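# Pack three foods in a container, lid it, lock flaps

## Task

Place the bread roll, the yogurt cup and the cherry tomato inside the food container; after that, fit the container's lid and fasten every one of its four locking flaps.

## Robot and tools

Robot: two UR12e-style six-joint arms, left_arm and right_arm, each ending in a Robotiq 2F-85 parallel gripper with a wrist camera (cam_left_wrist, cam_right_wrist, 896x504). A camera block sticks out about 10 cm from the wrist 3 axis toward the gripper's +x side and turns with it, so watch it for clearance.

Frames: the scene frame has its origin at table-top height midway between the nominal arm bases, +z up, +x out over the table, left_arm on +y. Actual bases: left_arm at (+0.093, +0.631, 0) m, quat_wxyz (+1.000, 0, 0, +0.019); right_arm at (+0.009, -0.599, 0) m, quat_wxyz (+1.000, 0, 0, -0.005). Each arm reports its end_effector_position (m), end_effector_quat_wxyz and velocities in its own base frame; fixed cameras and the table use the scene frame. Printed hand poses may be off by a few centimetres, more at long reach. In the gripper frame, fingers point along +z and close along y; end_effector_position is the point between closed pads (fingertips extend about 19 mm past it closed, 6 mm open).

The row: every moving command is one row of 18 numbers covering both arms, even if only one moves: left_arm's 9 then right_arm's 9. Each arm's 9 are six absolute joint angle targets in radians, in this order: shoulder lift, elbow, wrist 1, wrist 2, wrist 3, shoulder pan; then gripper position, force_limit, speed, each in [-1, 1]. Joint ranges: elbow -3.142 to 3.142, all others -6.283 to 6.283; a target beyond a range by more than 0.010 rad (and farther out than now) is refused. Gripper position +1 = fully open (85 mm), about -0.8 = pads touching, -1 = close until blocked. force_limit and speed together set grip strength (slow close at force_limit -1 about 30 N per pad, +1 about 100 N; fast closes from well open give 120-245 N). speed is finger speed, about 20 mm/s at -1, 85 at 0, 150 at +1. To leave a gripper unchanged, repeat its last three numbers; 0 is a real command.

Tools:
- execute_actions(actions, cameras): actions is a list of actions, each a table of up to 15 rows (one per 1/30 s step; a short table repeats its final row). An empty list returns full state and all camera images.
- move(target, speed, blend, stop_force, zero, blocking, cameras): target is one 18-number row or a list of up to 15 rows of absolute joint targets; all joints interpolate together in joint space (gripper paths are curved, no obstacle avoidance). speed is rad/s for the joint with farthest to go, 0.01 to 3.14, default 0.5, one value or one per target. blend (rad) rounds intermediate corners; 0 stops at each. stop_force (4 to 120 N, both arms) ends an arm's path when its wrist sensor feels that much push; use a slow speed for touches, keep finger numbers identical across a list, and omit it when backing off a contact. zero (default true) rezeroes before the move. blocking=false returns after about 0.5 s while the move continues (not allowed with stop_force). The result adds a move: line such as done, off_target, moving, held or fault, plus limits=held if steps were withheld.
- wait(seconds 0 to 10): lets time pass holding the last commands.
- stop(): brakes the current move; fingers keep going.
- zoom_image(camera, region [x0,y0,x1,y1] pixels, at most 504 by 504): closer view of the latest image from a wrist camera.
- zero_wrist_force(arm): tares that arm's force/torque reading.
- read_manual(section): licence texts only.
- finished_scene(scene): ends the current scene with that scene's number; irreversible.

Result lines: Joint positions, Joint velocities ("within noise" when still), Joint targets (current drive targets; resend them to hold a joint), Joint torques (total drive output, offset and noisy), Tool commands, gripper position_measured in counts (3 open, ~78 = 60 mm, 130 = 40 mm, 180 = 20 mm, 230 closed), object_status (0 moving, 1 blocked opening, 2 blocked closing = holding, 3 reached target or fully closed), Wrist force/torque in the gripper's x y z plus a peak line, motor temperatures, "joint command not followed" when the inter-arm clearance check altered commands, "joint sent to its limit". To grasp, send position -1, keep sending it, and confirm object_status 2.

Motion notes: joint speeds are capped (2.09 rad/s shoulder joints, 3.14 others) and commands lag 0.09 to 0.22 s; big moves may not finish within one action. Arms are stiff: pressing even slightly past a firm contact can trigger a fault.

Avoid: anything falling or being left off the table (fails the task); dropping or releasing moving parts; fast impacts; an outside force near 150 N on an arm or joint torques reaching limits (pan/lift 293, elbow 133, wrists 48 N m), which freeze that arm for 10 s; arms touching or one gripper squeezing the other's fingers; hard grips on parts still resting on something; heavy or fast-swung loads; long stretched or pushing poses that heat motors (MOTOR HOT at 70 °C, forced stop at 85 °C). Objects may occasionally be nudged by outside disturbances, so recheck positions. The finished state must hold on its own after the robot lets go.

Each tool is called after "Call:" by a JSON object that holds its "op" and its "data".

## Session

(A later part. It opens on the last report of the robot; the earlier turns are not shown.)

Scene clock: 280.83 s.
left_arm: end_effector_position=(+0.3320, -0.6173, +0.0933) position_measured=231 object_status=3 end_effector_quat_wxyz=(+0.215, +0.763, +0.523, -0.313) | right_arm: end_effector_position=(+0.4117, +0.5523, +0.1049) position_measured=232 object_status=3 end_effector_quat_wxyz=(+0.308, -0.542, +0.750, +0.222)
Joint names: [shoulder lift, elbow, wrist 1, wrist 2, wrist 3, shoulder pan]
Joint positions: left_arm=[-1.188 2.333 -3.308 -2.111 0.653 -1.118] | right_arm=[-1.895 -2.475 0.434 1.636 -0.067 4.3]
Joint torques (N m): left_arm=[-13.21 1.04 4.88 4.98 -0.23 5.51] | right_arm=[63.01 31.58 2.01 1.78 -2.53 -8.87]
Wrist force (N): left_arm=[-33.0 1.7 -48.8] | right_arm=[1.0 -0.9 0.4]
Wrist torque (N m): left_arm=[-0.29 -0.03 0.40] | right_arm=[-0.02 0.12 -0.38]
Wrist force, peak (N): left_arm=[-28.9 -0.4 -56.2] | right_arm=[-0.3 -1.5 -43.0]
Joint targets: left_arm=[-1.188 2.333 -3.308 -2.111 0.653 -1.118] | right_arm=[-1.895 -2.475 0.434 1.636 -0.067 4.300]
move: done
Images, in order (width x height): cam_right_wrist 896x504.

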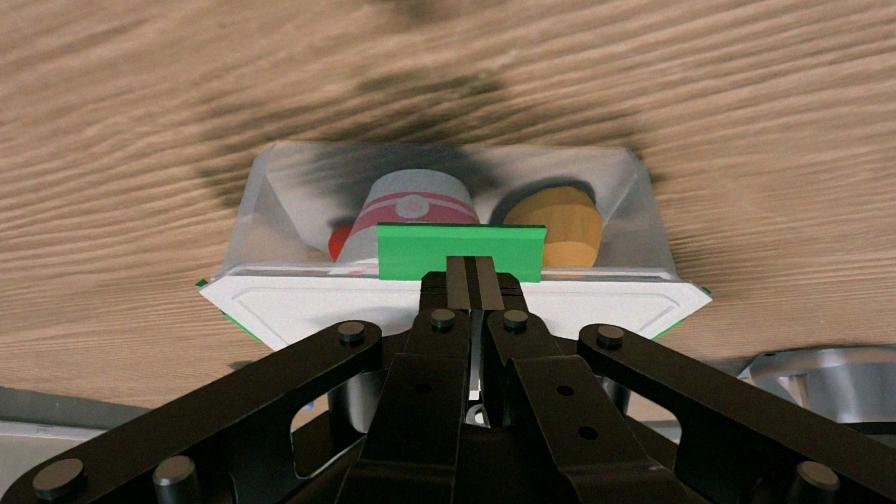

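Call:
{"op": "move", "data": {"target": [[-1.2020,2.3319,-3.2921,-2.1105,0.6534,-1.1177,-1,1,-1,-1.8948,-2.475,0.4336,1.6362,-0.0665,4.2997,-1,-1,0],[-1.5165,2.305,-2.9328,-2.1299,0.6877,-1.0823,-1,1,-1,-1.9,-2.55,0.8,1.6544,-0.0305,4.304,-1,-1,0],[-1.5856,1.905,-1.8902,-1.5708,0.6254,-1.3136,-1,1,-1,-1.9,-2.55,0.8,1.6544,-0.0305,4.304,-1,-1,0]], "speed": [0.1,0.5,0.7], "cameras": ["all"]}}

Call:
{"op": "zoom_image", "data": {"camera": "cam_left_wrist", "region": [300, 30, 630, 300]}}

Scene clock: 285.20 s.
left_arm: end_effector_position=(+0.3346, -0.5876, +0.3299) position_measured=231 object_status=3 end_effector_quat_wxyz=(+0.000, +0.825, +0.566, +0.000) | right_arm: end_effector_position=(+0.3969, +0.5385, +0.1755) position_measured=232 object_status=3 end_effector_quat_wxyz=(+0.408, -0.501, +0.701, +0.302)
Joint names: [shoulder lift, elbow, wrist 1, wrist 2, wrist 3, shoulder pan]
Joint positions: left_arm=[-1.586 1.905 -1.89 -1.571 0.625 -1.314] | right_arm=[-1.9 -2.55 0.8 1.654 -0.03 4.304]
Joint torques (N m): left_arm=[-49.74 -54.37 0.51 3.09 -2.68 -16.61] | right_arm=[35.32 6.54 7.81 2.83 1.76 18.51]
Wrist force (N): left_arm=[0.2 -0.1 0.3] | right_arm=[0.7 -0.3 0.1]
Wrist torque (N m): left_arm=[-0.09 0.31 0.29] | right_arm=[0.04 0.19 -0.52]
Wrist force, peak (N): left_arm=[-34.3 1.4 -49.4] | right_arm=[0.8 -1.2 1.3]
Joint targets: left_arm=[-1.586 1.905 -1.890 -1.571 0.625 -1.314] | right_arm=[-1.900 -2.550 0.800 1.654 -0.030 4.304]
move: done

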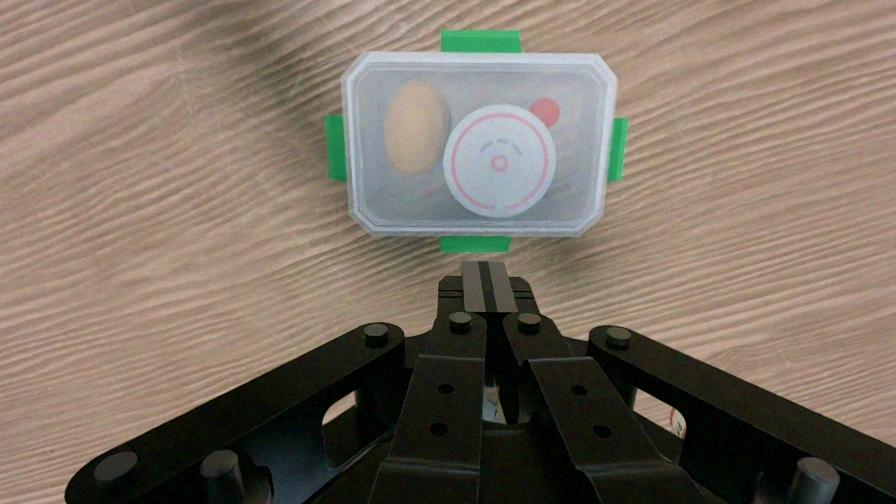

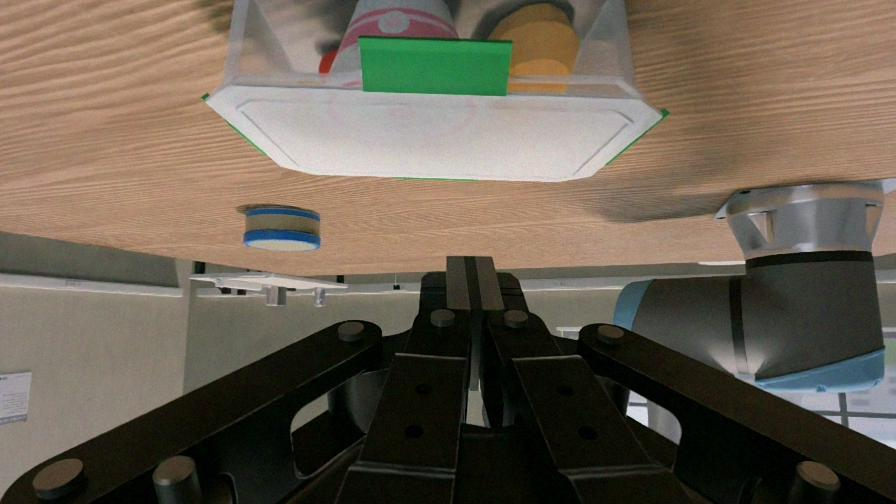

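Scaled by 1.527 from the camera's 896x504 image, which has a finer 1280x720 frame.

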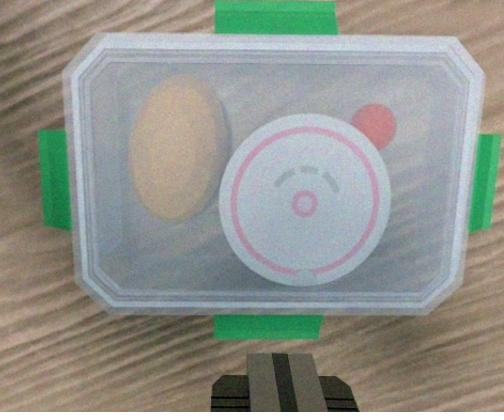

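Call:
{"op": "move", "data": {"target": [[-1.75,2.5,-2.0,-0.9,-1.2,-1.8,-1,1,-1,-1.9,-2.55,0.8,1.6544,-0.0305,4.304,-1,-1,0],[-1.6549,2.607,-2.0028,-0.4325,-2.2374,-2.2016,-1,1,-1,-1.9,-2.55,0.8,1.6544,-0.0305,4.304,-1,-1,0]], "speed": 0.8, "cameras": ["cam_left_wrist"]}}

Scene clock: 290.77 s.
left_arm: end_effector_position=(+0.1572, -0.5171, +0.1628) position_measured=231 object_status=3 end_effector_quat_wxyz=(+0.546, +0.124, +0.816, -0.142) | right_arm: end_effector_position=(+0.3969, +0.5385, +0.1755) position_measured=232 object_status=3 end_effector_quat_wxyz=(+0.408, -0.501, +0.701, +0.302)
Joint names: [shoulder lift, elbow, wrist 1, wrist 2, wrist 3, shoulder pan]
Joint positions: left_arm=[-1.655 2.607 -2.003 -0.433 -2.237 -2.202] | right_arm=[-1.9 -2.55 0.8 1.654 -0.03 4.304]
Joint torques (N m): left_arm=[-6.54 -22.25 -6.19 5.53 -2.55 -14.74] | right_arm=[37.51 6.17 7.86 2.07 1.63 19.36]
Wrist force (N): left_arm=[0.8 -0.7 -2.1] | right_arm=[1.1 -0.7 -0.1]
Wrist torque (N m): left_arm=[-0.31 0.05 0.36] | right_arm=[-0.03 0.12 -0.52]
Wrist force, peak (N): left_arm=[1.1 -1.1 -3.1] | right_arm=[1.2 -1.4 -0.3]
Joint targets: left_arm=[-1.655 2.607 -2.003 -0.433 -2.237 -2.202] | right_arm=[-1.900 -2.550 0.800 1.654 -0.030 4.304]
move: done
Images, in order (width x height): cam_left_wrist 896x504.

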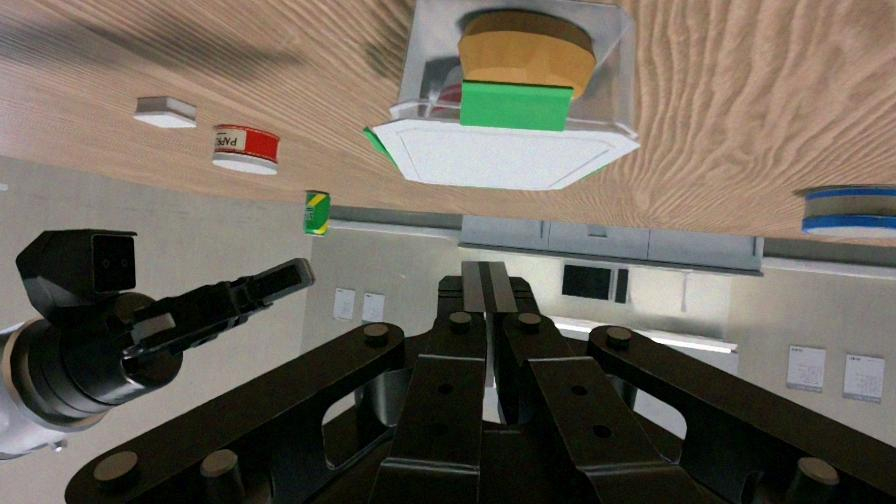

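Call:
{"op": "move", "data": {"target": [-1.5549,2.607,-2.0028,-0.4325,-2.2374,-2.2016,-1,1,-1,-1.9,-2.55,0.8,1.6544,-0.0305,4.304,-1,-1,0], "speed": 0.2, "cameras": ["cam_left_wrist"]}}

Call:
{"op": "zoom_image", "data": {"camera": "cam_left_wrist", "region": [360, 100, 540, 200]}}

Call:
{"op": "zoom_image", "data": {"camera": "cam_left_wrist", "region": [500, 100, 680, 200]}}

Scene clock: 292.03 s.
left_arm: end_effector_position=(+0.1592, -0.5144, +0.1305) position_measured=231 object_status=3 end_effector_quat_wxyz=(+0.564, +0.150, +0.805, -0.105) | right_arm: end_effector_position=(+0.3969, +0.5385, +0.1755) position_measured=232 object_status=3 end_effector_quat_wxyz=(+0.408, -0.501, +0.701, +0.302)
Joint names: [shoulder lift, elbow, wrist 1, wrist 2, wrist 3, shoulder pan]
Joint positions: left_arm=[-1.555 2.607 -2.003 -0.432 -2.237 -2.202] | right_arm=[-1.9 -2.55 0.8 1.654 -0.03 4.304]
Joint torques (N m): left_arm=[-4.99 -22.46 -4.87 4.24 -2.64 -13.37] | right_arm=[36.09 6.86 7.94 2.07 1.47 16.63]
Wrist force (N): left_arm=[0.9 -0.8 -2.2] | right_arm=[0.9 -0.6 -0.1]
Wrist torque (N m): left_arm=[-0.32 0.01 0.40] | right_arm=[-0.01 0.14 -0.52]
Wrist force, peak (N): left_arm=[1.0 -1.3 -2.2] | right_arm=[1.4 -0.7 0.1]
Joint targets: left_arm=[-1.555 2.607 -2.003 -0.432 -2.237 -2.202] | right_arm=[-1.900 -2.550 0.800 1.654 -0.030 4.304]
move: done
Images, in order (width x height): cam_left_wrist 896x504.

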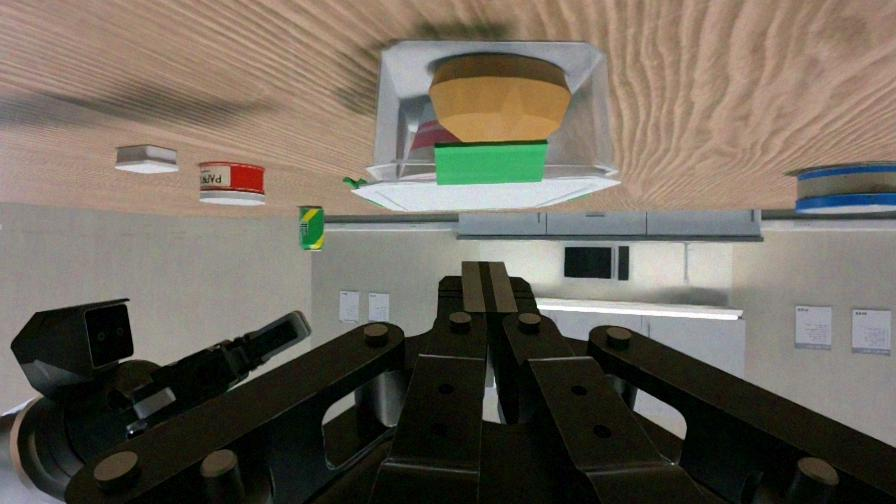

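Scaled by 2.800 from the camera's 896x504 image, which has a finer 1280x720 frame.

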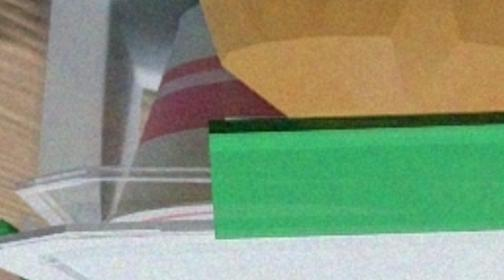

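Scaled by 2.800 from the camera's 896x504 image, which has a finer 1280x720 frame.

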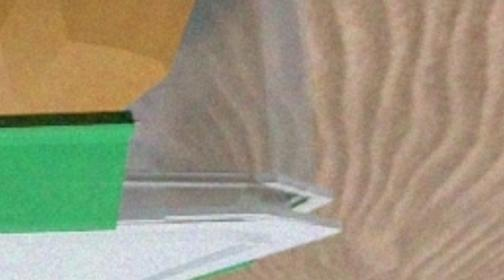

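Call:
{"op": "move", "data": {"target": [[-1.75,2.5,-2.0,-0.9,-1.2,-1.8,1,-1,-1,-1.9,-2.55,0.8,1.6544,-0.0305,4.304,-1,-1,0],[-1.5856,1.905,-1.8902,-1.5708,0.6254,-1.3136,1,-1,-1,-1.9,-2.55,0.8,1.6544,-0.0305,4.304,-1,-1,0],[-1.5083,2.1861,-2.2486,-1.5708,0.7413,-1.1977,1,-1,-1,-1.9,-2.55,0.8,1.6544,-0.0305,4.304,-1,-1,0]], "speed": 0.8, "cameras": ["cam_left_wrist"]}}

Call:
{"op": "move", "data": {"target": [-1.3922,2.2484,-2.427,-1.5708,0.7413,-1.1977,1,-1,-1,-1.9,-2.55,0.8,1.6544,-0.0305,4.304,-1,-1,0], "speed": 0.12, "stop_force": 8, "cameras": ["cam_left_wrist"]}}

Scene clock: 298.60 s.
left_arm: end_effector_position=(+0.3821, -0.4984, +0.1500) position_measured=3 object_status=3 end_effector_quat_wxyz=(+0.000, +0.825, +0.566, +0.000) | right_arm: end_effector_position=(+0.3969, +0.5385, +0.1755) position_measured=232 object_status=3 end_effector_quat_wxyz=(+0.408, -0.501, +0.701, +0.302)
Joint names: [shoulder lift, elbow, wrist 1, wrist 2, wrist 3, shoulder pan]
Joint positions: left_arm=[-1.508 2.186 -2.248 -1.571 0.741 -1.198] | right_arm=[-1.9 -2.55 0.8 1.654 -0.03 4.304]
Joint torques (N m): left_arm=[-27.46 -32.4 -7.95 -3.21 2.61 15.52] | right_arm=[39.56 8.05 7.74 2.06 1.81 20.54]
Wrist force (N): left_arm=[0.6 -0.3 0.2] | right_arm=[1.3 -0.6 -0.2]
Wrist torque (N m): left_arm=[-0.15 0.22 0.16] | right_arm=[0.00 0.09 -0.52]
Wrist force, peak (N): left_arm=[2.6 -0.8 3.2] | right_arm=[1.7 -0.5 0.4]
Joint targets: left_arm=[-1.508 2.186 -2.249 -1.571 0.741 -1.198] | right_arm=[-1.900 -2.550 0.800 1.654 -0.030 4.304]
move: done
Images, in order (width x height): cam_left_wrist 896x504.

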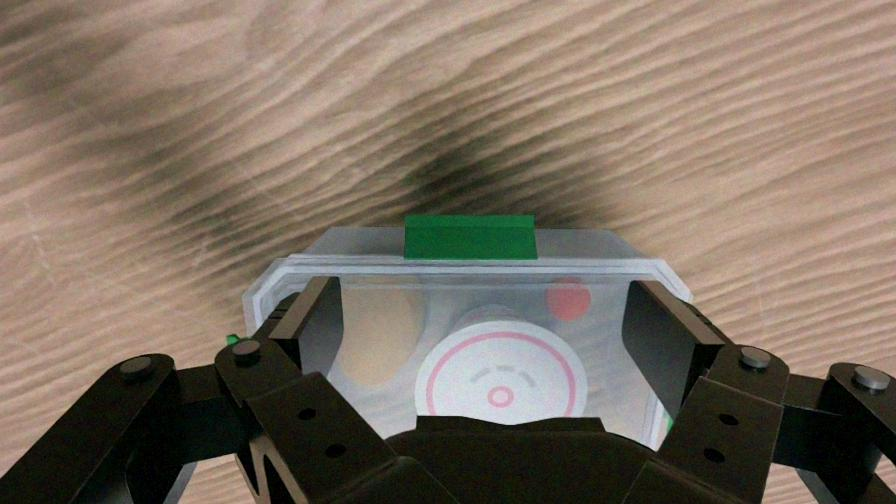

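Scene clock: 301.07 s.
left_arm: end_effector_position=(+0.3820, -0.4983, +0.0680) position_measured=3 object_status=3 end_effector_quat_wxyz=(+0.000, +0.825, +0.566, +0.000) | right_arm: end_effector_position=(+0.3969, +0.5385, +0.1755) position_measured=232 object_status=3 end_effector_quat_wxyz=(+0.408, -0.501, +0.701, +0.302)
Joint names: [shoulder lift, elbow, wrist 1, wrist 2, wrist 3, shoulder pan]
Joint positions: left_arm=[-1.392 2.248 -2.427 -1.571 0.741 -1.198] | right_arm=[-1.9 -2.55 0.8 1.654 -0.03 4.304]
Joint torques (N m): left_arm=[-33.32 -27.19 -7.23 -3.56 2.96 15.89] | right_arm=[37.58 6.76 7.78 2.03 1.69 16.07]
Wrist force (N): left_arm=[0.2 -0.1 0.4] | right_arm=[0.8 -1.0 0.4]
Wrist torque (N m): left_arm=[-0.08 0.28 0.17] | right_arm=[-0.08 0.18 -0.51]
Wrist force, peak (N): left_arm=[0.2 -0.3 0.8] | right_arm=[1.1 -1.5 0.0]
Joint targets: left_arm=[-1.392 2.248 -2.427 -1.571 0.741 -1.198] | right_arm=[-1.900 -2.550 0.800 1.654 -0.030 4.304]
move: done
Images, in order (width x height): cam_left_wrist 896x504.

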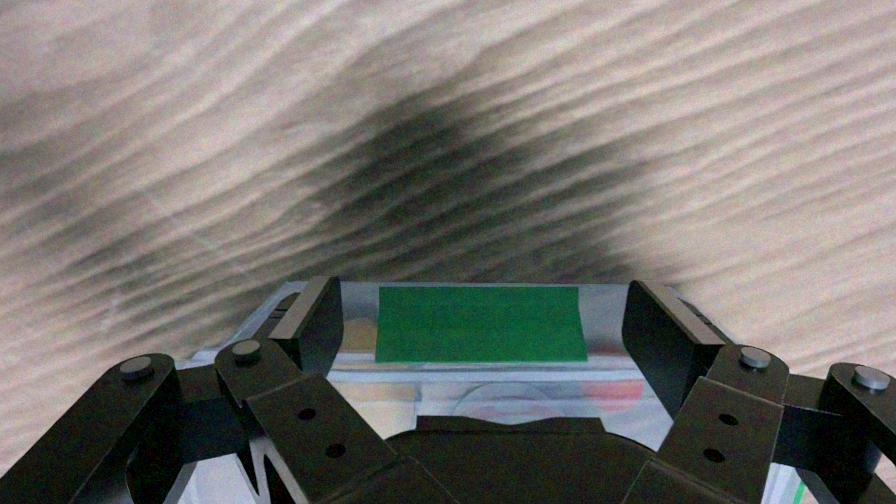

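Flap well placed between fingers; close gently, lift, shift, lower.

Call:
{"op": "move", "data": {"target": [[-1.3922,2.2484,-2.427,-1.5708,0.7413,-1.1977,-1,-1,-1,-1.9,-2.55,0.8,1.6544,-0.0305,4.304,-1,-1,0],[-1.4049,2.2433,-2.4092,-1.5708,0.7413,-1.1977,-1,-1,-1,-1.9,-2.55,0.8,1.6544,-0.0305,4.304,-1,-1,0],[-1.4082,2.2476,-2.4102,-1.5708,0.7463,-1.1927,-1,-1,-1,-1.9,-2.55,0.8,1.6544,-0.0305,4.304,-1,-1,0]], "speed": 0.05, "cameras": ["cam_left_wrist","cam_right_wrist"]}}

Scene clock: 304.03 s.
left_arm: end_effector_position=(+0.3836, -0.4942, +0.0760) position_measured=74 object_status=2 end_effector_quat_wxyz=(+0.000, +0.825, +0.566, +0.000) | right_arm: end_effector_position=(+0.3969, +0.5385, +0.1755) position_measured=232 object_status=3 end_effector_quat_wxyz=(+0.408, -0.501, +0.701, +0.302)
Joint names: [shoulder lift, elbow, wrist 1, wrist 2, wrist 3, shoulder pan]
Joint positions: left_arm=[-1.408 2.247 -2.41 -1.571 0.746 -1.193] | right_arm=[-1.9 -2.55 0.8 1.654 -0.03 4.304]
Joint torques (N m): left_arm=[-56.2 -27.28 -8.32 -3.32 3.56 13.07] | right_arm=[35.61 8.17 7.75 2.17 1.76 19.48]
Wrist force (N): left_arm=[-0.1 -0.2 0.4] | right_arm=[0.8 -0.8 -0.3]
Wrist torque (N m): left_arm=[-0.08 0.29 0.14] | right_arm=[-0.04 0.17 -0.51]
Wrist force, peak (N): left_arm=[0.6 -1.4 -3.8] | right_arm=[1.5 -1.1 -0.2]
Joint targets: left_arm=[-1.408 2.248 -2.410 -1.571 0.746 -1.193] | right_arm=[-1.900 -2.550 0.800 1.654 -0.030 4.304]
move: done

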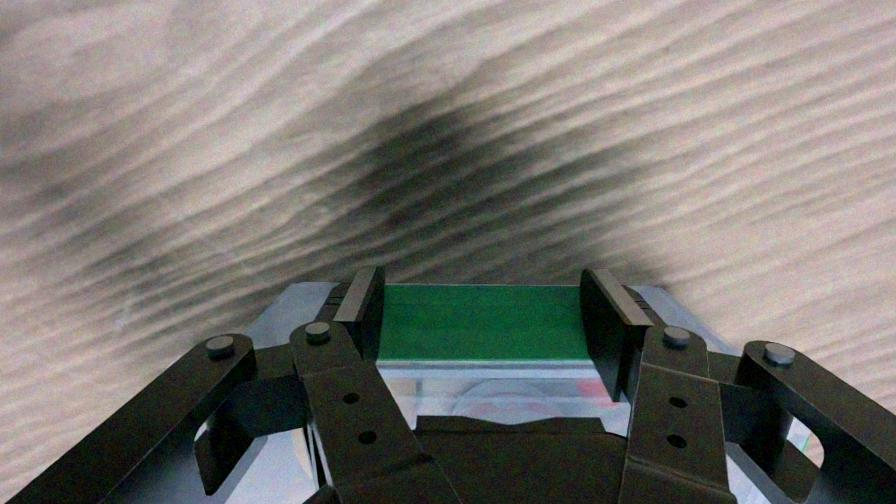

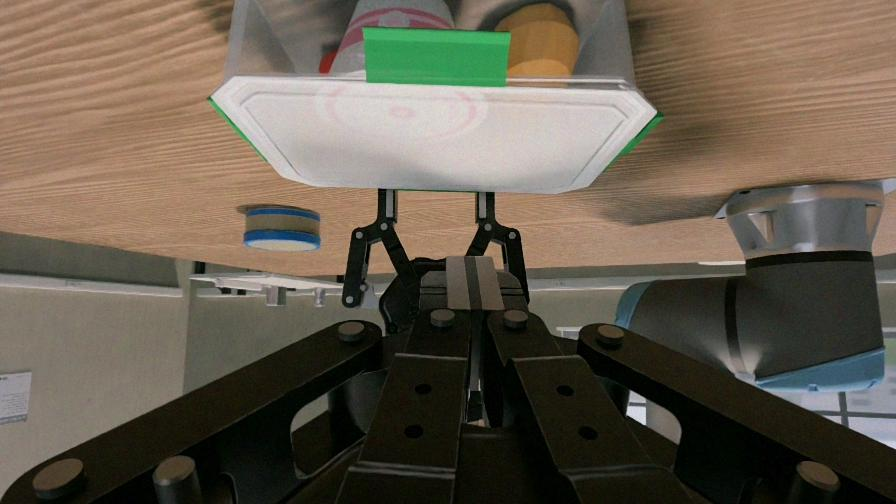

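Call:
{"op": "move", "data": {"target": [[-1.3955,2.2527,-2.428,-1.5708,0.7463,-1.1927,-1,-1,-1,-1.9,-2.55,0.8,1.6544,-0.0305,4.304,-1,-1,0],[-1.3955,2.2527,-2.428,-1.5708,0.7463,-1.1927,1,-1,-1,-1.9,-2.55,0.8,1.6544,-0.0305,4.304,-1,-1,0],[-1.5083,2.1861,-2.2486,-1.5708,0.7413,-1.1977,1,-1,-1,-1.9,-2.55,0.8,1.6544,-0.0305,4.304,-1,-1,0],[-1.5856,1.905,-1.8902,-1.5708,0.6254,-1.3136,-1,1,-1,-1.9,-2.55,0.8,1.6544,-0.0305,4.304,-1,-1,0]], "speed": [0.05,0.1,0.2,0.6], "cameras": ["cam_left_wrist","cam_right_wrist"]}}

Call:
{"op": "move", "data": {"target": [[-1.75,2.5,-2.0,-0.9,-1.2,-1.8,-1,1,-1,-1.9,-2.55,0.8,1.6544,-0.0305,4.304,-1,-1,0],[-1.6549,2.607,-2.0028,-0.4325,-2.2374,-2.2016,-1,1,-1,-1.9,-2.55,0.8,1.6544,-0.0305,4.304,-1,-1,0],[-1.5549,2.607,-2.0028,-0.4325,-2.2374,-2.2016,-1,1,-1,-1.9,-2.55,0.8,1.6544,-0.0305,4.304,-1,-1,0]], "speed": 0.8, "cameras": ["cam_left_wrist"]}}

Call:
{"op": "zoom_image", "data": {"camera": "cam_left_wrist", "region": [340, 100, 520, 200]}}

Call:
{"op": "zoom_image", "data": {"camera": "cam_left_wrist", "region": [500, 100, 680, 200]}}

Scene clock: 313.90 s.
left_arm: end_effector_position=(+0.3346, -0.5876, +0.3299) position_measured=231 object_status=0 end_effector_quat_wxyz=(+0.000, +0.825, +0.566, +0.000) | right_arm: end_effector_position=(+0.3969, +0.5385, +0.1755) position_measured=232 object_status=3 end_effector_quat_wxyz=(+0.408, -0.501, +0.701, +0.302)
Joint names: [shoulder lift, elbow, wrist 1, wrist 2, wrist 3, shoulder pan]
Joint positions: left_arm=[-1.586 1.905 -1.89 -1.571 0.625 -1.314] | right_arm=[-1.9 -2.55 0.8 1.654 -0.03 4.304]
Joint torques (N m): left_arm=[-52.26 -53.47 -0.24 -2.76 -2.69 -14.71] | right_arm=[37.23 7.83 7.19 2.11 1.54 16.47]
Wrist force (N): left_arm=[0.4 -0.2 0.3] | right_arm=[1.1 -0.4 0.0]
Wrist torque (N m): left_arm=[-0.10 0.27 0.30] | right_arm=[0.02 0.12 -0.52]
Wrist force, peak (N): left_arm=[0.7 -1.4 -10.2] | right_arm=[0.9 -1.7 0.0]
Joint targets: left_arm=[-1.586 1.905 -1.890 -1.571 0.625 -1.314] | right_arm=[-1.900 -2.550 0.800 1.654 -0.030 4.304]
move: done

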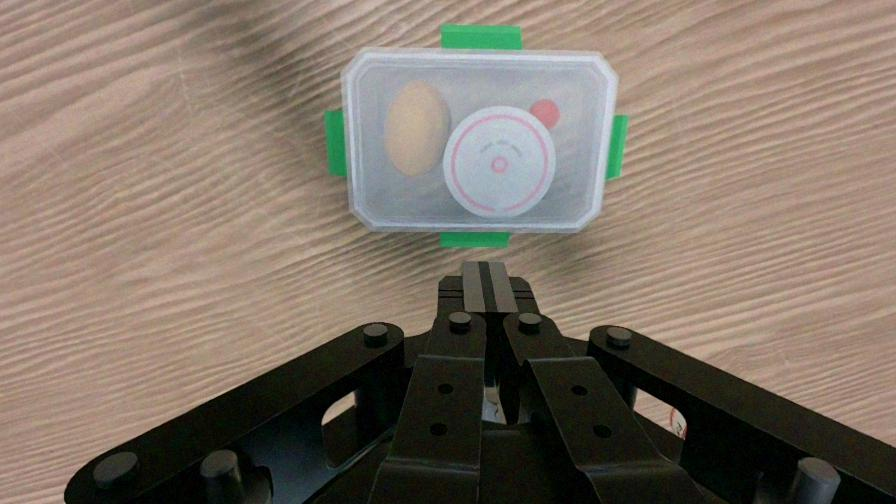

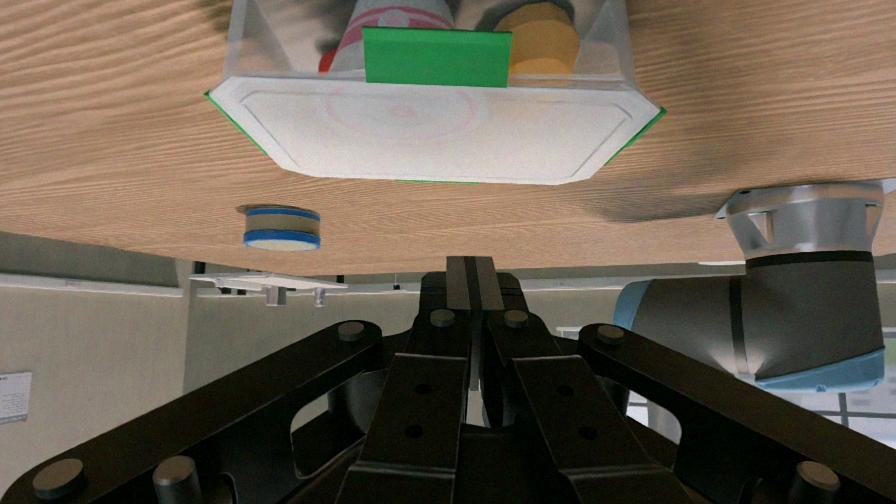

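Scene clock: 319.40 s.
left_arm: end_effector_position=(+0.1592, -0.5143, +0.1305) position_measured=231 object_status=3 end_effector_quat_wxyz=(+0.564, +0.150, +0.805, -0.105) | right_arm: end_effector_position=(+0.3969, +0.5385, +0.1755) position_measured=232 object_status=3 end_effector_quat_wxyz=(+0.408, -0.501, +0.701, +0.302)
Joint names: [shoulder lift, elbow, wrist 1, wrist 2, wrist 3, shoulder pan]
Joint positions: left_arm=[-1.555 2.607 -2.003 -0.433 -2.237 -2.202] | right_arm=[-1.9 -2.55 0.8 1.654 -0.03 4.304]
Joint torques (N m): left_arm=[-13.44 -23.51 -4.33 5.48 -2.75 -7.78] | right_arm=[38.41 8.01 7.19 1.91 1.38 16.02]
Wrist force (N): left_arm=[1.0 -0.7 -2.3] | right_arm=[1.1 -0.4 0.2]
Wrist torque (N m): left_arm=[-0.31 0.03 0.40] | right_arm=[0.03 0.13 -0.52]
Wrist force, peak (N): left_arm=[1.3 -1.0 -2.8] | right_arm=[1.5 -1.3 0.5]
Joint targets: left_arm=[-1.555 2.607 -2.003 -0.433 -2.237 -2.202] | right_arm=[-1.900 -2.550 0.800 1.654 -0.030 4.304]
move: done
Images, in order (width x height): cam_left_wrist 896x504.

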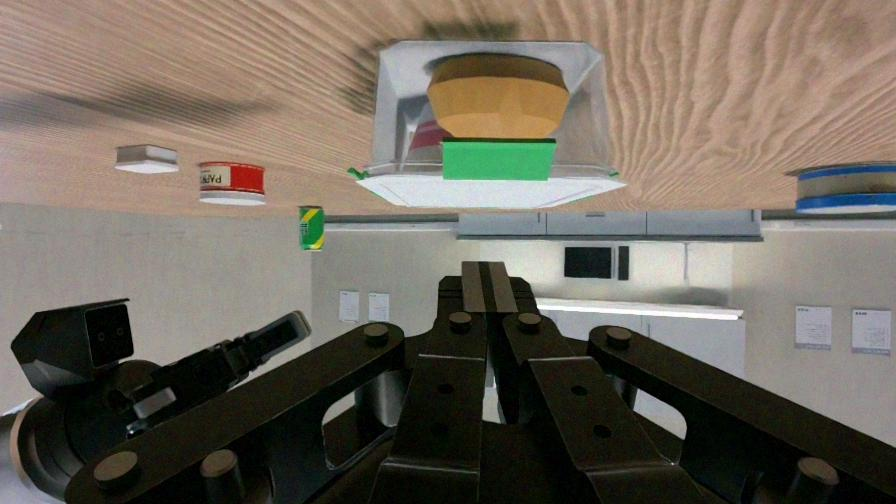

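Scaled by 2.800 from the camera's 896x504 image, which has a finer 1280x720 frame.

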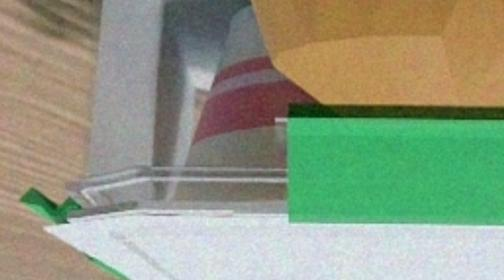

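Scaled by 2.800 from the camera's 896x504 image, which has a finer 1280x720 frame.

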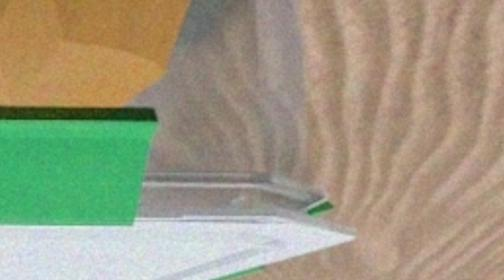

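Call:
{"op": "move", "data": {"target": [[-1.75,2.5,-2.0,-0.9,-1.2,-1.8,-1,1,-1,-1.5965,-1.9201,-1.1958,1.5708,-0.047,4.346,-1,-1,0],[-1.5856,1.905,-1.8902,-1.5708,0.6254,-1.3136,-1,1,-1,-1.7501,-2.0496,-0.9127,1.5708,-0.0686,4.3244,-1,-1,0]], "speed": 0.8, "cameras": ["cam_right_wrist"]}}

Scene clock: 326.07 s.
left_arm: end_effector_position=(+0.3346, -0.5876, +0.3299) position_measured=231 object_status=3 end_effector_quat_wxyz=(+0.000, +0.825, +0.566, +0.000) | right_arm: end_effector_position=(+0.4190, +0.5648, +0.1501) position_measured=232 object_status=3 end_effector_quat_wxyz=(+0.000, -0.586, +0.811, +0.000)
Joint names: [shoulder lift, elbow, wrist 1, wrist 2, wrist 3, shoulder pan]
Joint positions: left_arm=[-1.586 1.905 -1.89 -1.571 0.625 -1.314] | right_arm=[-1.75 -2.05 -0.913 1.571 -0.069 4.324]
Joint torques (N m): left_arm=[-29.8 -53.11 0.05 -3.57 1.88 16.39] | right_arm=[46.7 33.09 7.99 -1.45 -1.93 -15.1]
Wrist force (N): left_arm=[0.2 -0.1 0.3] | right_arm=[1.0 -0.7 1.0]
Wrist torque (N m): left_arm=[-0.08 0.32 0.16] | right_arm=[0.02 -0.08 -0.24]
Wrist force, peak (N): left_arm=[1.1 -0.9 -2.7] | right_arm=[1.5 -1.0 -1.7]
Joint targets: left_arm=[-1.586 1.905 -1.890 -1.571 0.625 -1.314] | right_arm=[-1.750 -2.050 -0.913 1.571 -0.069 4.324]
move: done
Images, in order (width x height): cam_right_wrist 896x504.

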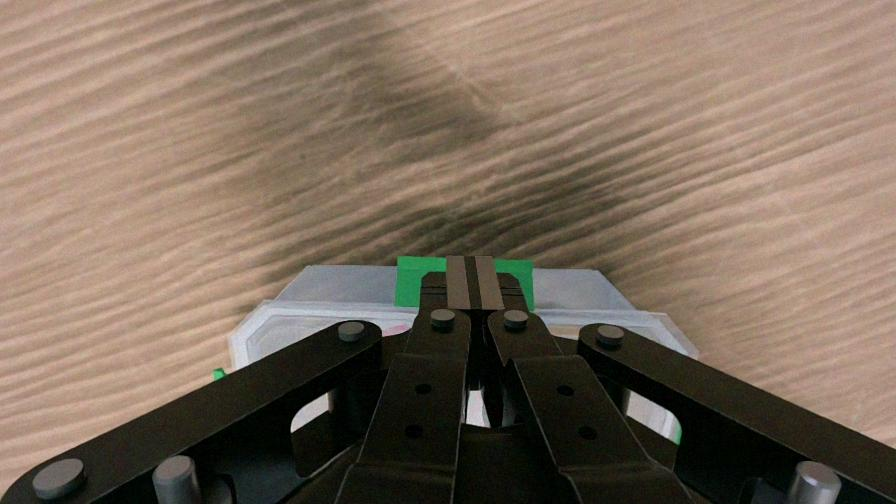

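Call:
{"op": "move", "data": {"target": [[-1.5856,1.905,-1.8902,-1.5708,0.6254,-1.3136,-1,1,-1,-1.8437,-2.1023,-0.7664,1.5708,-0.0686,4.3244,-1,-1,0]], "speed": 0.3, "stop_force": 12, "cameras": ["cam_left_wrist"]}}

Call:
{"op": "move", "data": {"target": [[-1.5165,2.305,-2.9328,-2.1299,0.6877,-1.0823,-1,1,-1,-1.8437,-2.1023,-0.7664,1.5708,-0.0686,4.3244,-1,-1,0],[-1.3514,2.3465,-3.1195,-2.1494,0.7242,-1.0461,-1,1,-1,-1.8437,-2.1023,-0.7664,1.5708,-0.0686,4.3244,-1,-1,0],[-1.2298,2.3683,-3.2629,-2.1494,0.7242,-1.0461,-1,1,-1,-1.8437,-2.1023,-0.7664,1.5708,-0.0686,4.3244,-1,-1,0]], "speed": 0.5, "blend": [0.1,0.05,0]}}

Call:
{"op": "move", "data": {"target": [[-1.1868,2.3721,-3.3097,-2.1494,0.7242,-1.0461,-1,1,-1,-1.8437,-2.1023,-0.7664,1.5708,-0.0686,4.3244,-1,-1,0]], "speed": 0.03, "stop_force": 55}}

Scene clock: 328.87 s.
left_arm: end_effector_position=(+0.3346, -0.5876, +0.3299) position_measured=231 object_status=3 end_effector_quat_wxyz=(+0.000, +0.825, +0.566, +0.000) | right_arm: end_effector_position=(+0.4190, +0.5648, +0.0750) position_measured=232 object_status=3 end_effector_quat_wxyz=(+0.000, -0.586, +0.811, +0.000)
Joint names: [shoulder lift, elbow, wrist 1, wrist 2, wrist 3, shoulder pan]
Joint positions: left_arm=[-1.586 1.905 -1.89 -1.571 0.625 -1.314] | right_arm=[-1.844 -2.102 -0.766 1.571 -0.069 4.324]
Joint torques (N m): left_arm=[-28.45 -53.79 -0.39 -3.66 2.93 15.8] | right_arm=[52.57 27.47 7.71 -1.16 -2.49 -8.37]
Wrist force (N): left_arm=[0.2 -0.4 -0.1] | right_arm=[0.9 -0.3 0.2]
Wrist torque (N m): left_arm=[-0.13 0.30 0.16] | right_arm=[0.11 -0.03 -0.26]
Wrist force, peak (N): left_arm=[0.5 -0.6 0.5] | right_arm=[0.9 -0.4 2.3]
Joint targets: left_arm=[-1.586 1.905 -1.890 -1.571 0.625 -1.314] | right_arm=[-1.844 -2.102 -0.766 1.571 -0.069 4.324]
move: done
Images, in order (width x height): cam_left_wrist 896x504.

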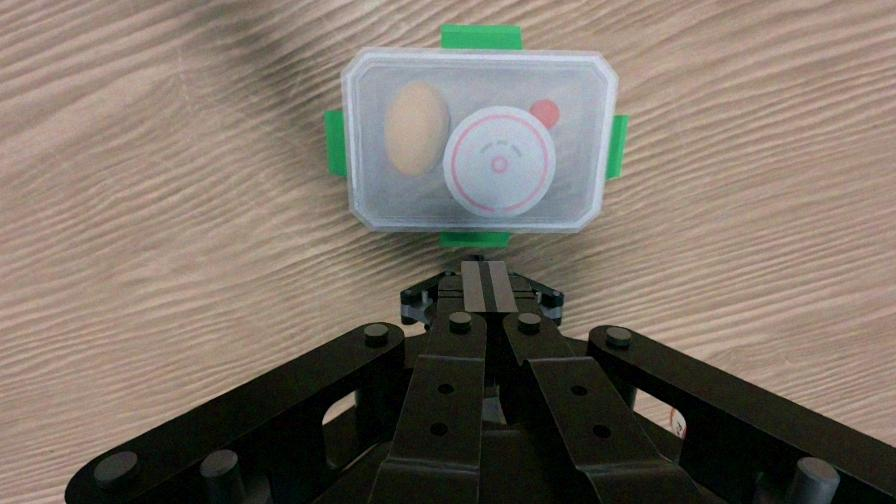

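Scene clock: 332.20 s.
left_arm: end_effector_position=(+0.3526, -0.5715, +0.1000) position_measured=231 object_status=3 end_effector_quat_wxyz=(+0.215, +0.763, +0.523, -0.313) | right_arm: end_effector_position=(+0.4190, +0.5648, +0.0750) position_measured=232 object_status=3 end_effector_quat_wxyz=(+0.000, -0.586, +0.811, +0.000)
Joint names: [shoulder lift, elbow, wrist 1, wrist 2, wrist 3, shoulder pan]
Joint positions: left_arm=[-1.23 2.368 -3.263 -2.149 0.724 -1.046] | right_arm=[-1.844 -2.102 -0.766 1.571 -0.069 4.324]
Joint torques (N m): left_arm=[-36.77 -16.36 -7.76 -4.7 2.95 15.3] | right_arm=[52.06 27.03 7.69 -0.37 -2.42 5.65]
Wrist force (N): left_arm=[0.7 -0.8 -1.3] | right_arm=[0.9 -0.3 0.8]
Wrist torque (N m): left_arm=[-0.30 0.19 0.26] | right_arm=[0.10 -0.05 -0.27]
Wrist force, peak (N): left_arm=[2.1 -0.9 0.4] | right_arm=[1.3 -0.9 0.9]
Joint targets: left_arm=[-1.230 2.368 -3.263 -2.149 0.724 -1.046] | right_arm=[-1.844 -2.102 -0.766 1.571 -0.069 4.324]
move: done; blend cut to 0.0934 rad at target 1

Scene clock: 333.93 s.
left_arm: end_effector_position=(+0.3527, -0.5718, +0.0907) position_measured=231 object_status=3 end_effector_quat_wxyz=(+0.215, +0.763, +0.523, -0.313) | right_arm: end_effector_position=(+0.4190, +0.5648, +0.0750) position_measured=232 object_status=3 end_effector_quat_wxyz=(+0.000, -0.586, +0.811, +0.000)
Joint names: [shoulder lift, elbow, wrist 1, wrist 2, wrist 3, shoulder pan]
Joint positions: left_arm=[-1.209 2.37 -3.286 -2.15 0.724 -1.046] | right_arm=[-1.844 -2.102 -0.766 1.571 -0.069 4.324]
Joint torques (N m): left_arm=[-30.47 -8.37 8.97 9.3 2.72 0.18] | right_arm=[55.36 28.72 7.28 -0.19 -2.22 11.45]
Wrist force (N): left_arm=[-30.8 -5.3 -39.9] | right_arm=[0.7 -0.6 0.5]
Wrist torque (N m): left_arm=[-0.14 -0.06 0.17] | right_arm=[0.07 0.01 -0.26]
Wrist force, peak (N): left_arm=[-37.6 -11.5 -64.2] | right_arm=[1.1 -1.1 0.5]
Joint targets: left_arm=[-1.209 2.370 -3.286 -2.150 0.724 -1.046] | right_arm=[-1.844 -2.102 -0.766 1.571 -0.069 4.324]
move: contact (left_arm); left_arm: the wrist 1 is farthest, 0.024 rad from its target

Call:
{"op": "move", "data": {"target": [[-1.209,2.370,-3.286,-2.150,0.724,-1.046,-1,1,-1,-1.8885,-2.0378,-0.7861,1.5708,-0.0652,4.3278,-1,-1,0]], "speed": 0.03, "stop_force": 45}}

Scene clock: 336.97 s.
left_arm: end_effector_position=(+0.3527, -0.5718, +0.0905) position_measured=231 object_status=3 end_effector_quat_wxyz=(+0.215, +0.763, +0.523, -0.313) | right_arm: end_effector_position=(+0.4299, +0.5981, +0.0749) position_measured=232 object_status=3 end_effector_quat_wxyz=(+0.000, -0.586, +0.811, +0.000)
Joint names: [shoulder lift, elbow, wrist 1, wrist 2, wrist 3, shoulder pan]
Joint positions: left_arm=[-1.209 2.37 -3.286 -2.15 0.724 -1.046] | right_arm=[-1.888 -2.038 -0.786 1.571 -0.065 4.328]
Joint torques (N m): left_arm=[-1.18 -9.77 3.21 0.05 -3 3.67] | right_arm=[52.04 68.97 12.44 0.27 2.11 28.76]
Wrist force (N): left_arm=[-28.5 0.2 -55.0] | right_arm=[37.9 -0.6 -9.3]
Wrist torque (N m): left_arm=[-0.26 0.18 0.23] | right_arm=[0.03 0.84 -0.38]
Wrist force, peak (N): left_arm=[-29.7 0.2 -55.7] | right_arm=[38.4 -0.2 -11.1]
Joint targets: left_arm=[-1.209 2.370 -3.286 -2.150 0.724 -1.046] | right_arm=[-1.889 -2.038 -0.786 1.571 -0.065 4.328]
move: done

Call:
{"op": "move", "data": {"target": [[-1.209,2.370,-3.286,-2.150,0.724,-1.046,-1,1,-1,-1.9017,-2.0189,-0.7919,1.5708,-0.0642,4.3288,-1,-1,0]], "speed": 0.03, "stop_force": 52, "zero": false}}

Call:
{"op": "move", "data": {"target": [[-1.209,2.370,-3.286,-2.150,0.724,-1.046,-1,1,-1,-1.8437,-2.1023,-0.7664,1.5708,-0.0686,4.3244,-1,-1,0],[-1.209,2.370,-3.286,-2.150,0.724,-1.046,-1,1,-1,-1.7501,-2.0496,-0.9127,1.5708,-0.0686,4.3244,-1,-1,0]], "speed": 0.3, "cameras": ["cam_right_wrist"]}}

Scene clock: 339.97 s.
left_arm: end_effector_position=(+0.3527, -0.5718, +0.0905) position_measured=231 object_status=3 end_effector_quat_wxyz=(+0.215, +0.763, +0.523, -0.313) | right_arm: end_effector_position=(+0.4331, +0.6077, +0.0747) position_measured=232 object_status=3 end_effector_quat_wxyz=(+0.000, -0.586, +0.811, +0.000)
Joint names: [shoulder lift, elbow, wrist 1, wrist 2, wrist 3, shoulder pan]
Joint positions: left_arm=[-1.209 2.37 -3.286 -2.15 0.724 -1.046] | right_arm=[-1.902 -2.019 -0.792 1.571 -0.064 4.329]
Joint torques (N m): left_arm=[-3.89 -6.83 3.81 0.58 -2.75 4.48] | right_arm=[47.65 64.69 11.32 0.3 2.01 27.65]
Wrist force (N): left_arm=[-28.3 0.2 -52.8] | right_arm=[37.6 -0.2 -18.5]
Wrist torque (N m): left_arm=[-0.29 0.19 0.23] | right_arm=[0.10 0.61 -0.39]
Wrist force, peak (N): left_arm=[-29.7 0.1 -56.0] | right_arm=[37.6 -0.2 -18.5]
Joint targets: left_arm=[-1.209 2.370 -3.286 -2.150 0.724 -1.046] | right_arm=[-1.902 -2.019 -0.792 1.571 -0.064 4.329]
move: done

Scene clock: 341.80 s.
left_arm: end_effector_position=(+0.3527, -0.5718, +0.0905) position_measured=231 object_status=3 end_effector_quat_wxyz=(+0.215, +0.763, +0.523, -0.313) | right_arm: end_effector_position=(+0.4190, +0.5648, +0.1500) position_measured=232 object_status=3 end_effector_quat_wxyz=(+0.000, -0.586, +0.811, +0.000)
Joint names: [shoulder lift, elbow, wrist 1, wrist 2, wrist 3, shoulder pan]
Joint positions: left_arm=[-1.209 2.37 -3.286 -2.15 0.724 -1.046] | right_arm=[-1.75 -2.05 -0.913 1.571 -0.069 4.324]
Joint torques (N m): left_arm=[-7.95 -4.56 4.17 1.23 -2.84 2.56] | right_arm=[74.18 50.22 1.31 -0.2 -2.21 -11.02]
Wrist force (N): left_arm=[-28.6 0.3 -55.1] | right_arm=[1.1 -0.7 -1.0]
Wrist torque (N m): left_arm=[-0.24 0.18 0.23] | right_arm=[0.03 -0.11 -0.24]
Wrist force, peak (N): left_arm=[-28.9 0.5 -55.5] | right_arm=[36.8 -0.1 -17.5]
Joint targets: left_arm=[-1.209 2.370 -3.286 -2.150 0.724 -1.046] | right_arm=[-1.750 -2.050 -0.913 1.571 -0.069 4.324]
move: done
Images, in order (width x height): cam_right_wrist 896x504.

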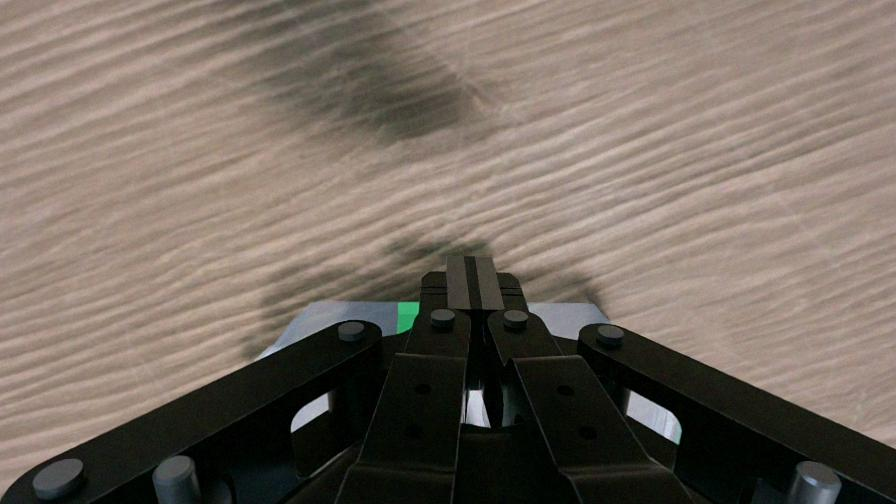

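Call:
{"op": "move", "data": {"target": [[-1.2298,2.3683,-3.2629,-2.1494,0.7242,-1.0461,-1,1,-1,-1.7501,-2.0496,-0.9127,1.5708,-0.0686,4.3244,-1,-1,0],[-1.3514,2.3465,-3.1195,-2.1494,0.7242,-1.0461,-1,1,-1,-1.7501,-2.0496,-0.9127,1.5708,-0.0686,4.3244,-1,-1,0],[-1.5165,2.305,-2.9328,-2.1299,0.6877,-1.0823,-1,1,-1,-1.7501,-2.0496,-0.9127,1.5708,-0.0686,4.3244,-1,-1,0],[-1.5856,1.905,-1.8902,-1.5708,0.6254,-1.3136,-1,1,-1,-1.7501,-2.0496,-0.9127,1.5708,-0.0686,4.3244,-1,-1,0]], "speed": [0.2,0.4,0.5,0.7], "blend": [0.01,0.05,0.1,0], "cameras": ["cam_left_wrist"]}}

Scene clock: 344.90 s.
left_arm: end_effector_position=(+0.3346, -0.5876, +0.3299) position_measured=231 object_status=3 end_effector_quat_wxyz=(+0.000, +0.825, +0.566, +0.000) | right_arm: end_effector_position=(+0.4190, +0.5648, +0.1501) position_measured=232 object_status=3 end_effector_quat_wxyz=(+0.000, -0.586, +0.811, +0.000)
Joint names: [shoulder lift, elbow, wrist 1, wrist 2, wrist 3, shoulder pan]
Joint positions: left_arm=[-1.586 1.905 -1.89 -1.571 0.625 -1.314] | right_arm=[-1.75 -2.05 -0.913 1.571 -0.069 4.324]
Joint torques (N m): left_arm=[-51.62 -54.16 -0.52 3.59 -2.78 -13.4] | right_arm=[71.97 49.7 2.1 -0.07 -1.98 -0.26]
Wrist force (N): left_arm=[0.2 -0.4 0.2] | right_arm=[1.3 -0.5 -0.9]
Wrist torque (N m): left_arm=[-0.14 0.30 0.29] | right_arm=[0.05 -0.14 -0.24]
Wrist force, peak (N): left_arm=[-28.9 0.5 -55.3] | right_arm=[2.0 -0.9 -0.9]
Joint targets: left_arm=[-1.586 1.905 -1.890 -1.571 0.625 -1.314] | right_arm=[-1.750 -2.050 -0.913 1.571 -0.069 4.324]
move: done; blend cut to 0.0934 rad at target 3
Images, in order (width x height): cam_left_wrist 896x504.

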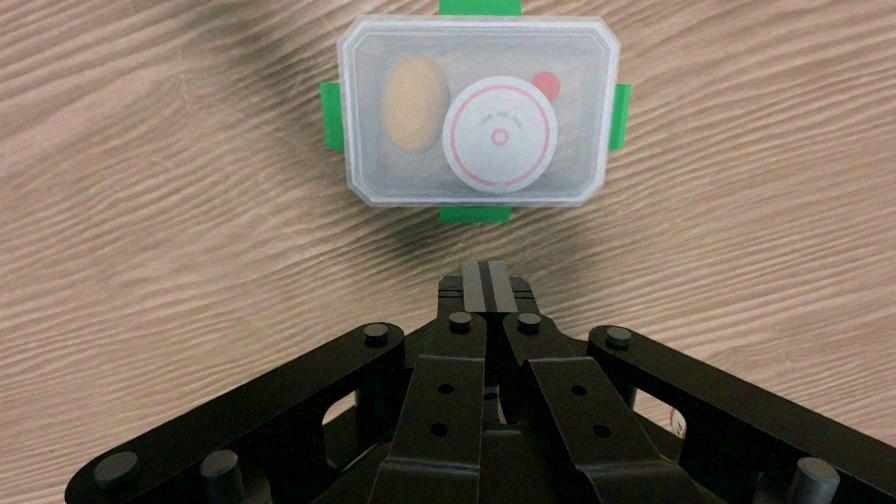

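Call:
{"op": "move", "data": {"target": [[-1.75,2.5,-2.0,-0.9,-1.2,-1.8,-1,1,-1,-1.7501,-2.0496,-0.9127,1.5708,-0.0686,4.3244,-1,-1,0],[-1.6549,2.607,-2.0028,-0.4325,-2.2374,-2.2016,-1,1,-1,-1.7501,-2.0496,-0.9127,1.5708,-0.0686,4.3244,-1,-1,0],[-1.5549,2.607,-2.0028,-0.4325,-2.2374,-2.2016,-1,1,-1,-1.7501,-2.0496,-0.9127,1.5708,-0.0686,4.3244,-1,-1,0]], "speed": 0.9, "blend": [0.2,0.05,0], "cameras": ["cam_left_wrist"]}}

Call:
{"op": "zoom_image", "data": {"camera": "cam_left_wrist", "region": [250, 150, 750, 430]}}

Scene clock: 349.50 s.
left_arm: end_effector_position=(+0.1592, -0.5144, +0.1305) position_measured=231 object_status=3 end_effector_quat_wxyz=(+0.564, +0.150, +0.805, -0.105) | right_arm: end_effector_position=(+0.4190, +0.5648, +0.1501) position_measured=232 object_status=3 end_effector_quat_wxyz=(+0.000, -0.586, +0.811, +0.000)
Joint names: [shoulder lift, elbow, wrist 1, wrist 2, wrist 3, shoulder pan]
Joint positions: left_arm=[-1.555 2.607 -2.003 -0.433 -2.237 -2.202] | right_arm=[-1.75 -2.05 -0.913 1.571 -0.069 4.324]
Joint torques (N m): left_arm=[-9.35 -17.84 -6.07 5.48 -3 -18.28] | right_arm=[69.8 51.04 1.73 -0.28 -2.09 14.43]
Wrist force (N): left_arm=[1.0 -1.0 -2.1] | right_arm=[1.8 -0.5 -0.8]
Wrist torque (N m): left_arm=[-0.34 0.02 0.40] | right_arm=[0.07 -0.21 -0.23]
Wrist force, peak (N): left_arm=[-0.8 -1.4 -3.8] | right_arm=[1.9 -1.1 -1.2]
Joint targets: left_arm=[-1.555 2.607 -2.003 -0.433 -2.237 -2.202] | right_arm=[-1.750 -2.050 -0.913 1.571 -0.069 4.324]
move: done
Images, in order (width x height): cam_left_wrist 896x504.

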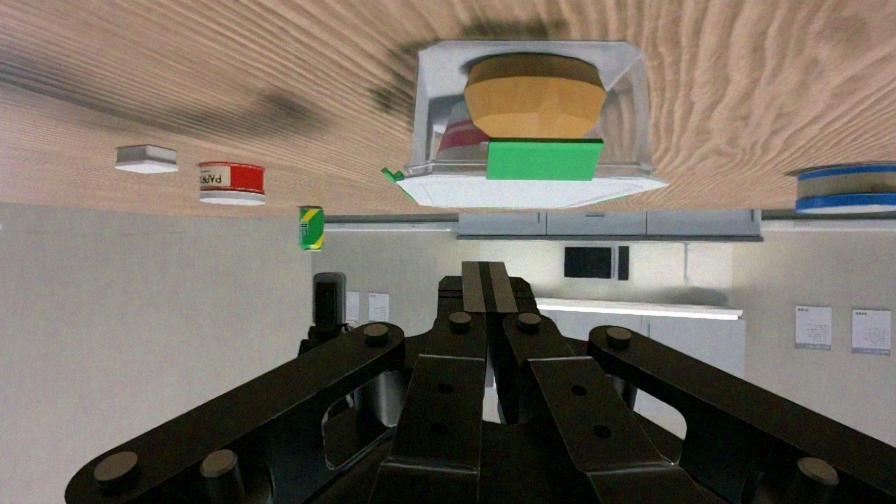

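Scaled by 1.008 from the camera's 896x504 image, which has a finer 1280x720 frame.

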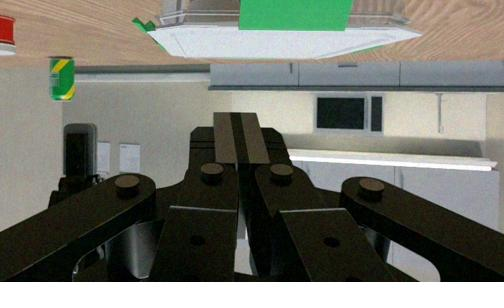

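Call:
{"op": "zoom_image", "data": {"camera": "cam_left_wrist", "region": [370, 20, 690, 220]}}

Scaled by 1.575 from the camera's 896x504 image, which has a finer 1280x720 frame.

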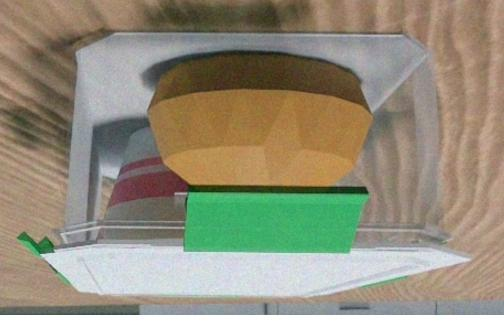

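Call:
{"op": "move", "data": {"target": [[-1.6549,2.607,-2.0028,-0.4325,-2.2374,-2.2016,-1,1,-1,-1.7194,-2.2731,-0.2847,1.6048,-0.0729,4.3126,-1,-1,0],[-1.75,2.5,-2.0,-0.9,-1.2,-1.8,-1,1,-1,-1.7194,-2.2731,-0.2847,1.6048,-0.0729,4.3126,-1,-1,0],[-1.5856,1.905,-1.8902,-1.5708,0.6254,-1.3136,-1,1,-1,-1.7194,-2.2731,-0.2847,1.6048,-0.0729,4.3126,-1,-1,0],[-1.5375,2.3531,-2.6436,-1.9273,0.9247,-0.9675,-1,1,-1,-1.7194,-2.2731,-0.2847,1.6048,-0.0729,4.3126,-1,-1,0]], "speed": 0.9, "blend": [0.05,0.2,0.1,0], "cameras": ["cam_left_wrist","cam_right_wrist"]}}

Scene clock: 356.37 s.
left_arm: end_effector_position=(+0.3998, -0.4480, +0.1501) position_measured=231 object_status=3 end_effector_quat_wxyz=(+0.122, +0.805, +0.552, -0.178) | right_arm: end_effector_position=(+0.4224, +0.5769, +0.1501) position_measured=232 object_status=3 end_effector_quat_wxyz=(+0.175, -0.572, +0.791, +0.127)
Joint names: [shoulder lift, elbow, wrist 1, wrist 2, wrist 3, shoulder pan]
Joint positions: left_arm=[-1.538 2.353 -2.643 -1.927 0.925 -0.968] | right_arm=[-1.719 -2.273 -0.285 1.605 -0.073 4.313]
Joint torques (N m): left_arm=[-22.12 -27.11 -7.53 -4.79 2.76 14.72] | right_arm=[65.02 26.64 8.43 1.81 -2.12 -12.58]
Wrist force (N): left_arm=[0.4 -0.6 -0.3] | right_arm=[1.4 -0.6 -1.1]
Wrist torque (N m): left_arm=[-0.25 0.30 0.21] | right_arm=[0.01 -0.04 -0.34]
Wrist force, peak (N): left_arm=[0.9 -1.1 -3.1] | right_arm=[2.2 -0.8 -1.6]
Joint targets: left_arm=[-1.538 2.353 -2.644 -1.927 0.925 -0.968] | right_arm=[-1.719 -2.273 -0.285 1.605 -0.073 4.313]
move: done

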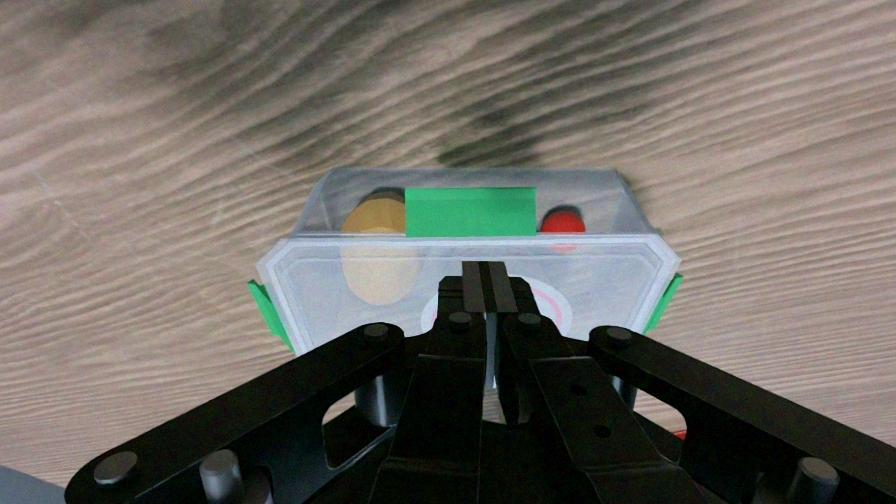

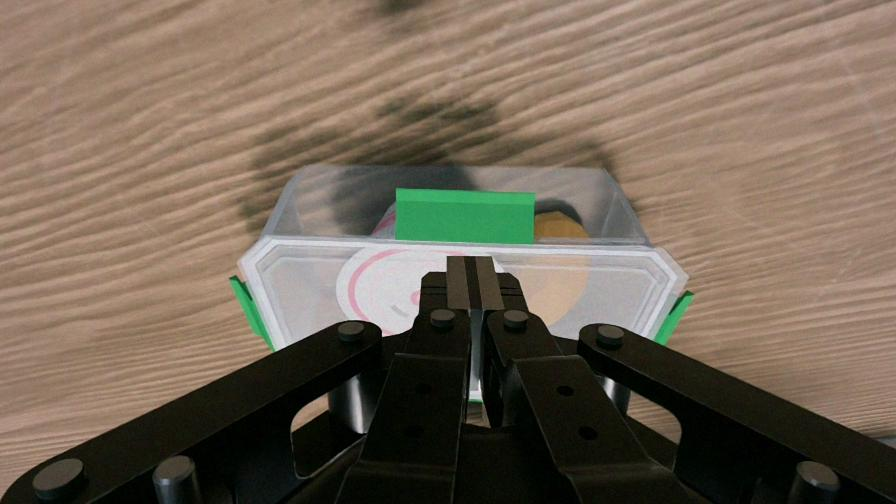

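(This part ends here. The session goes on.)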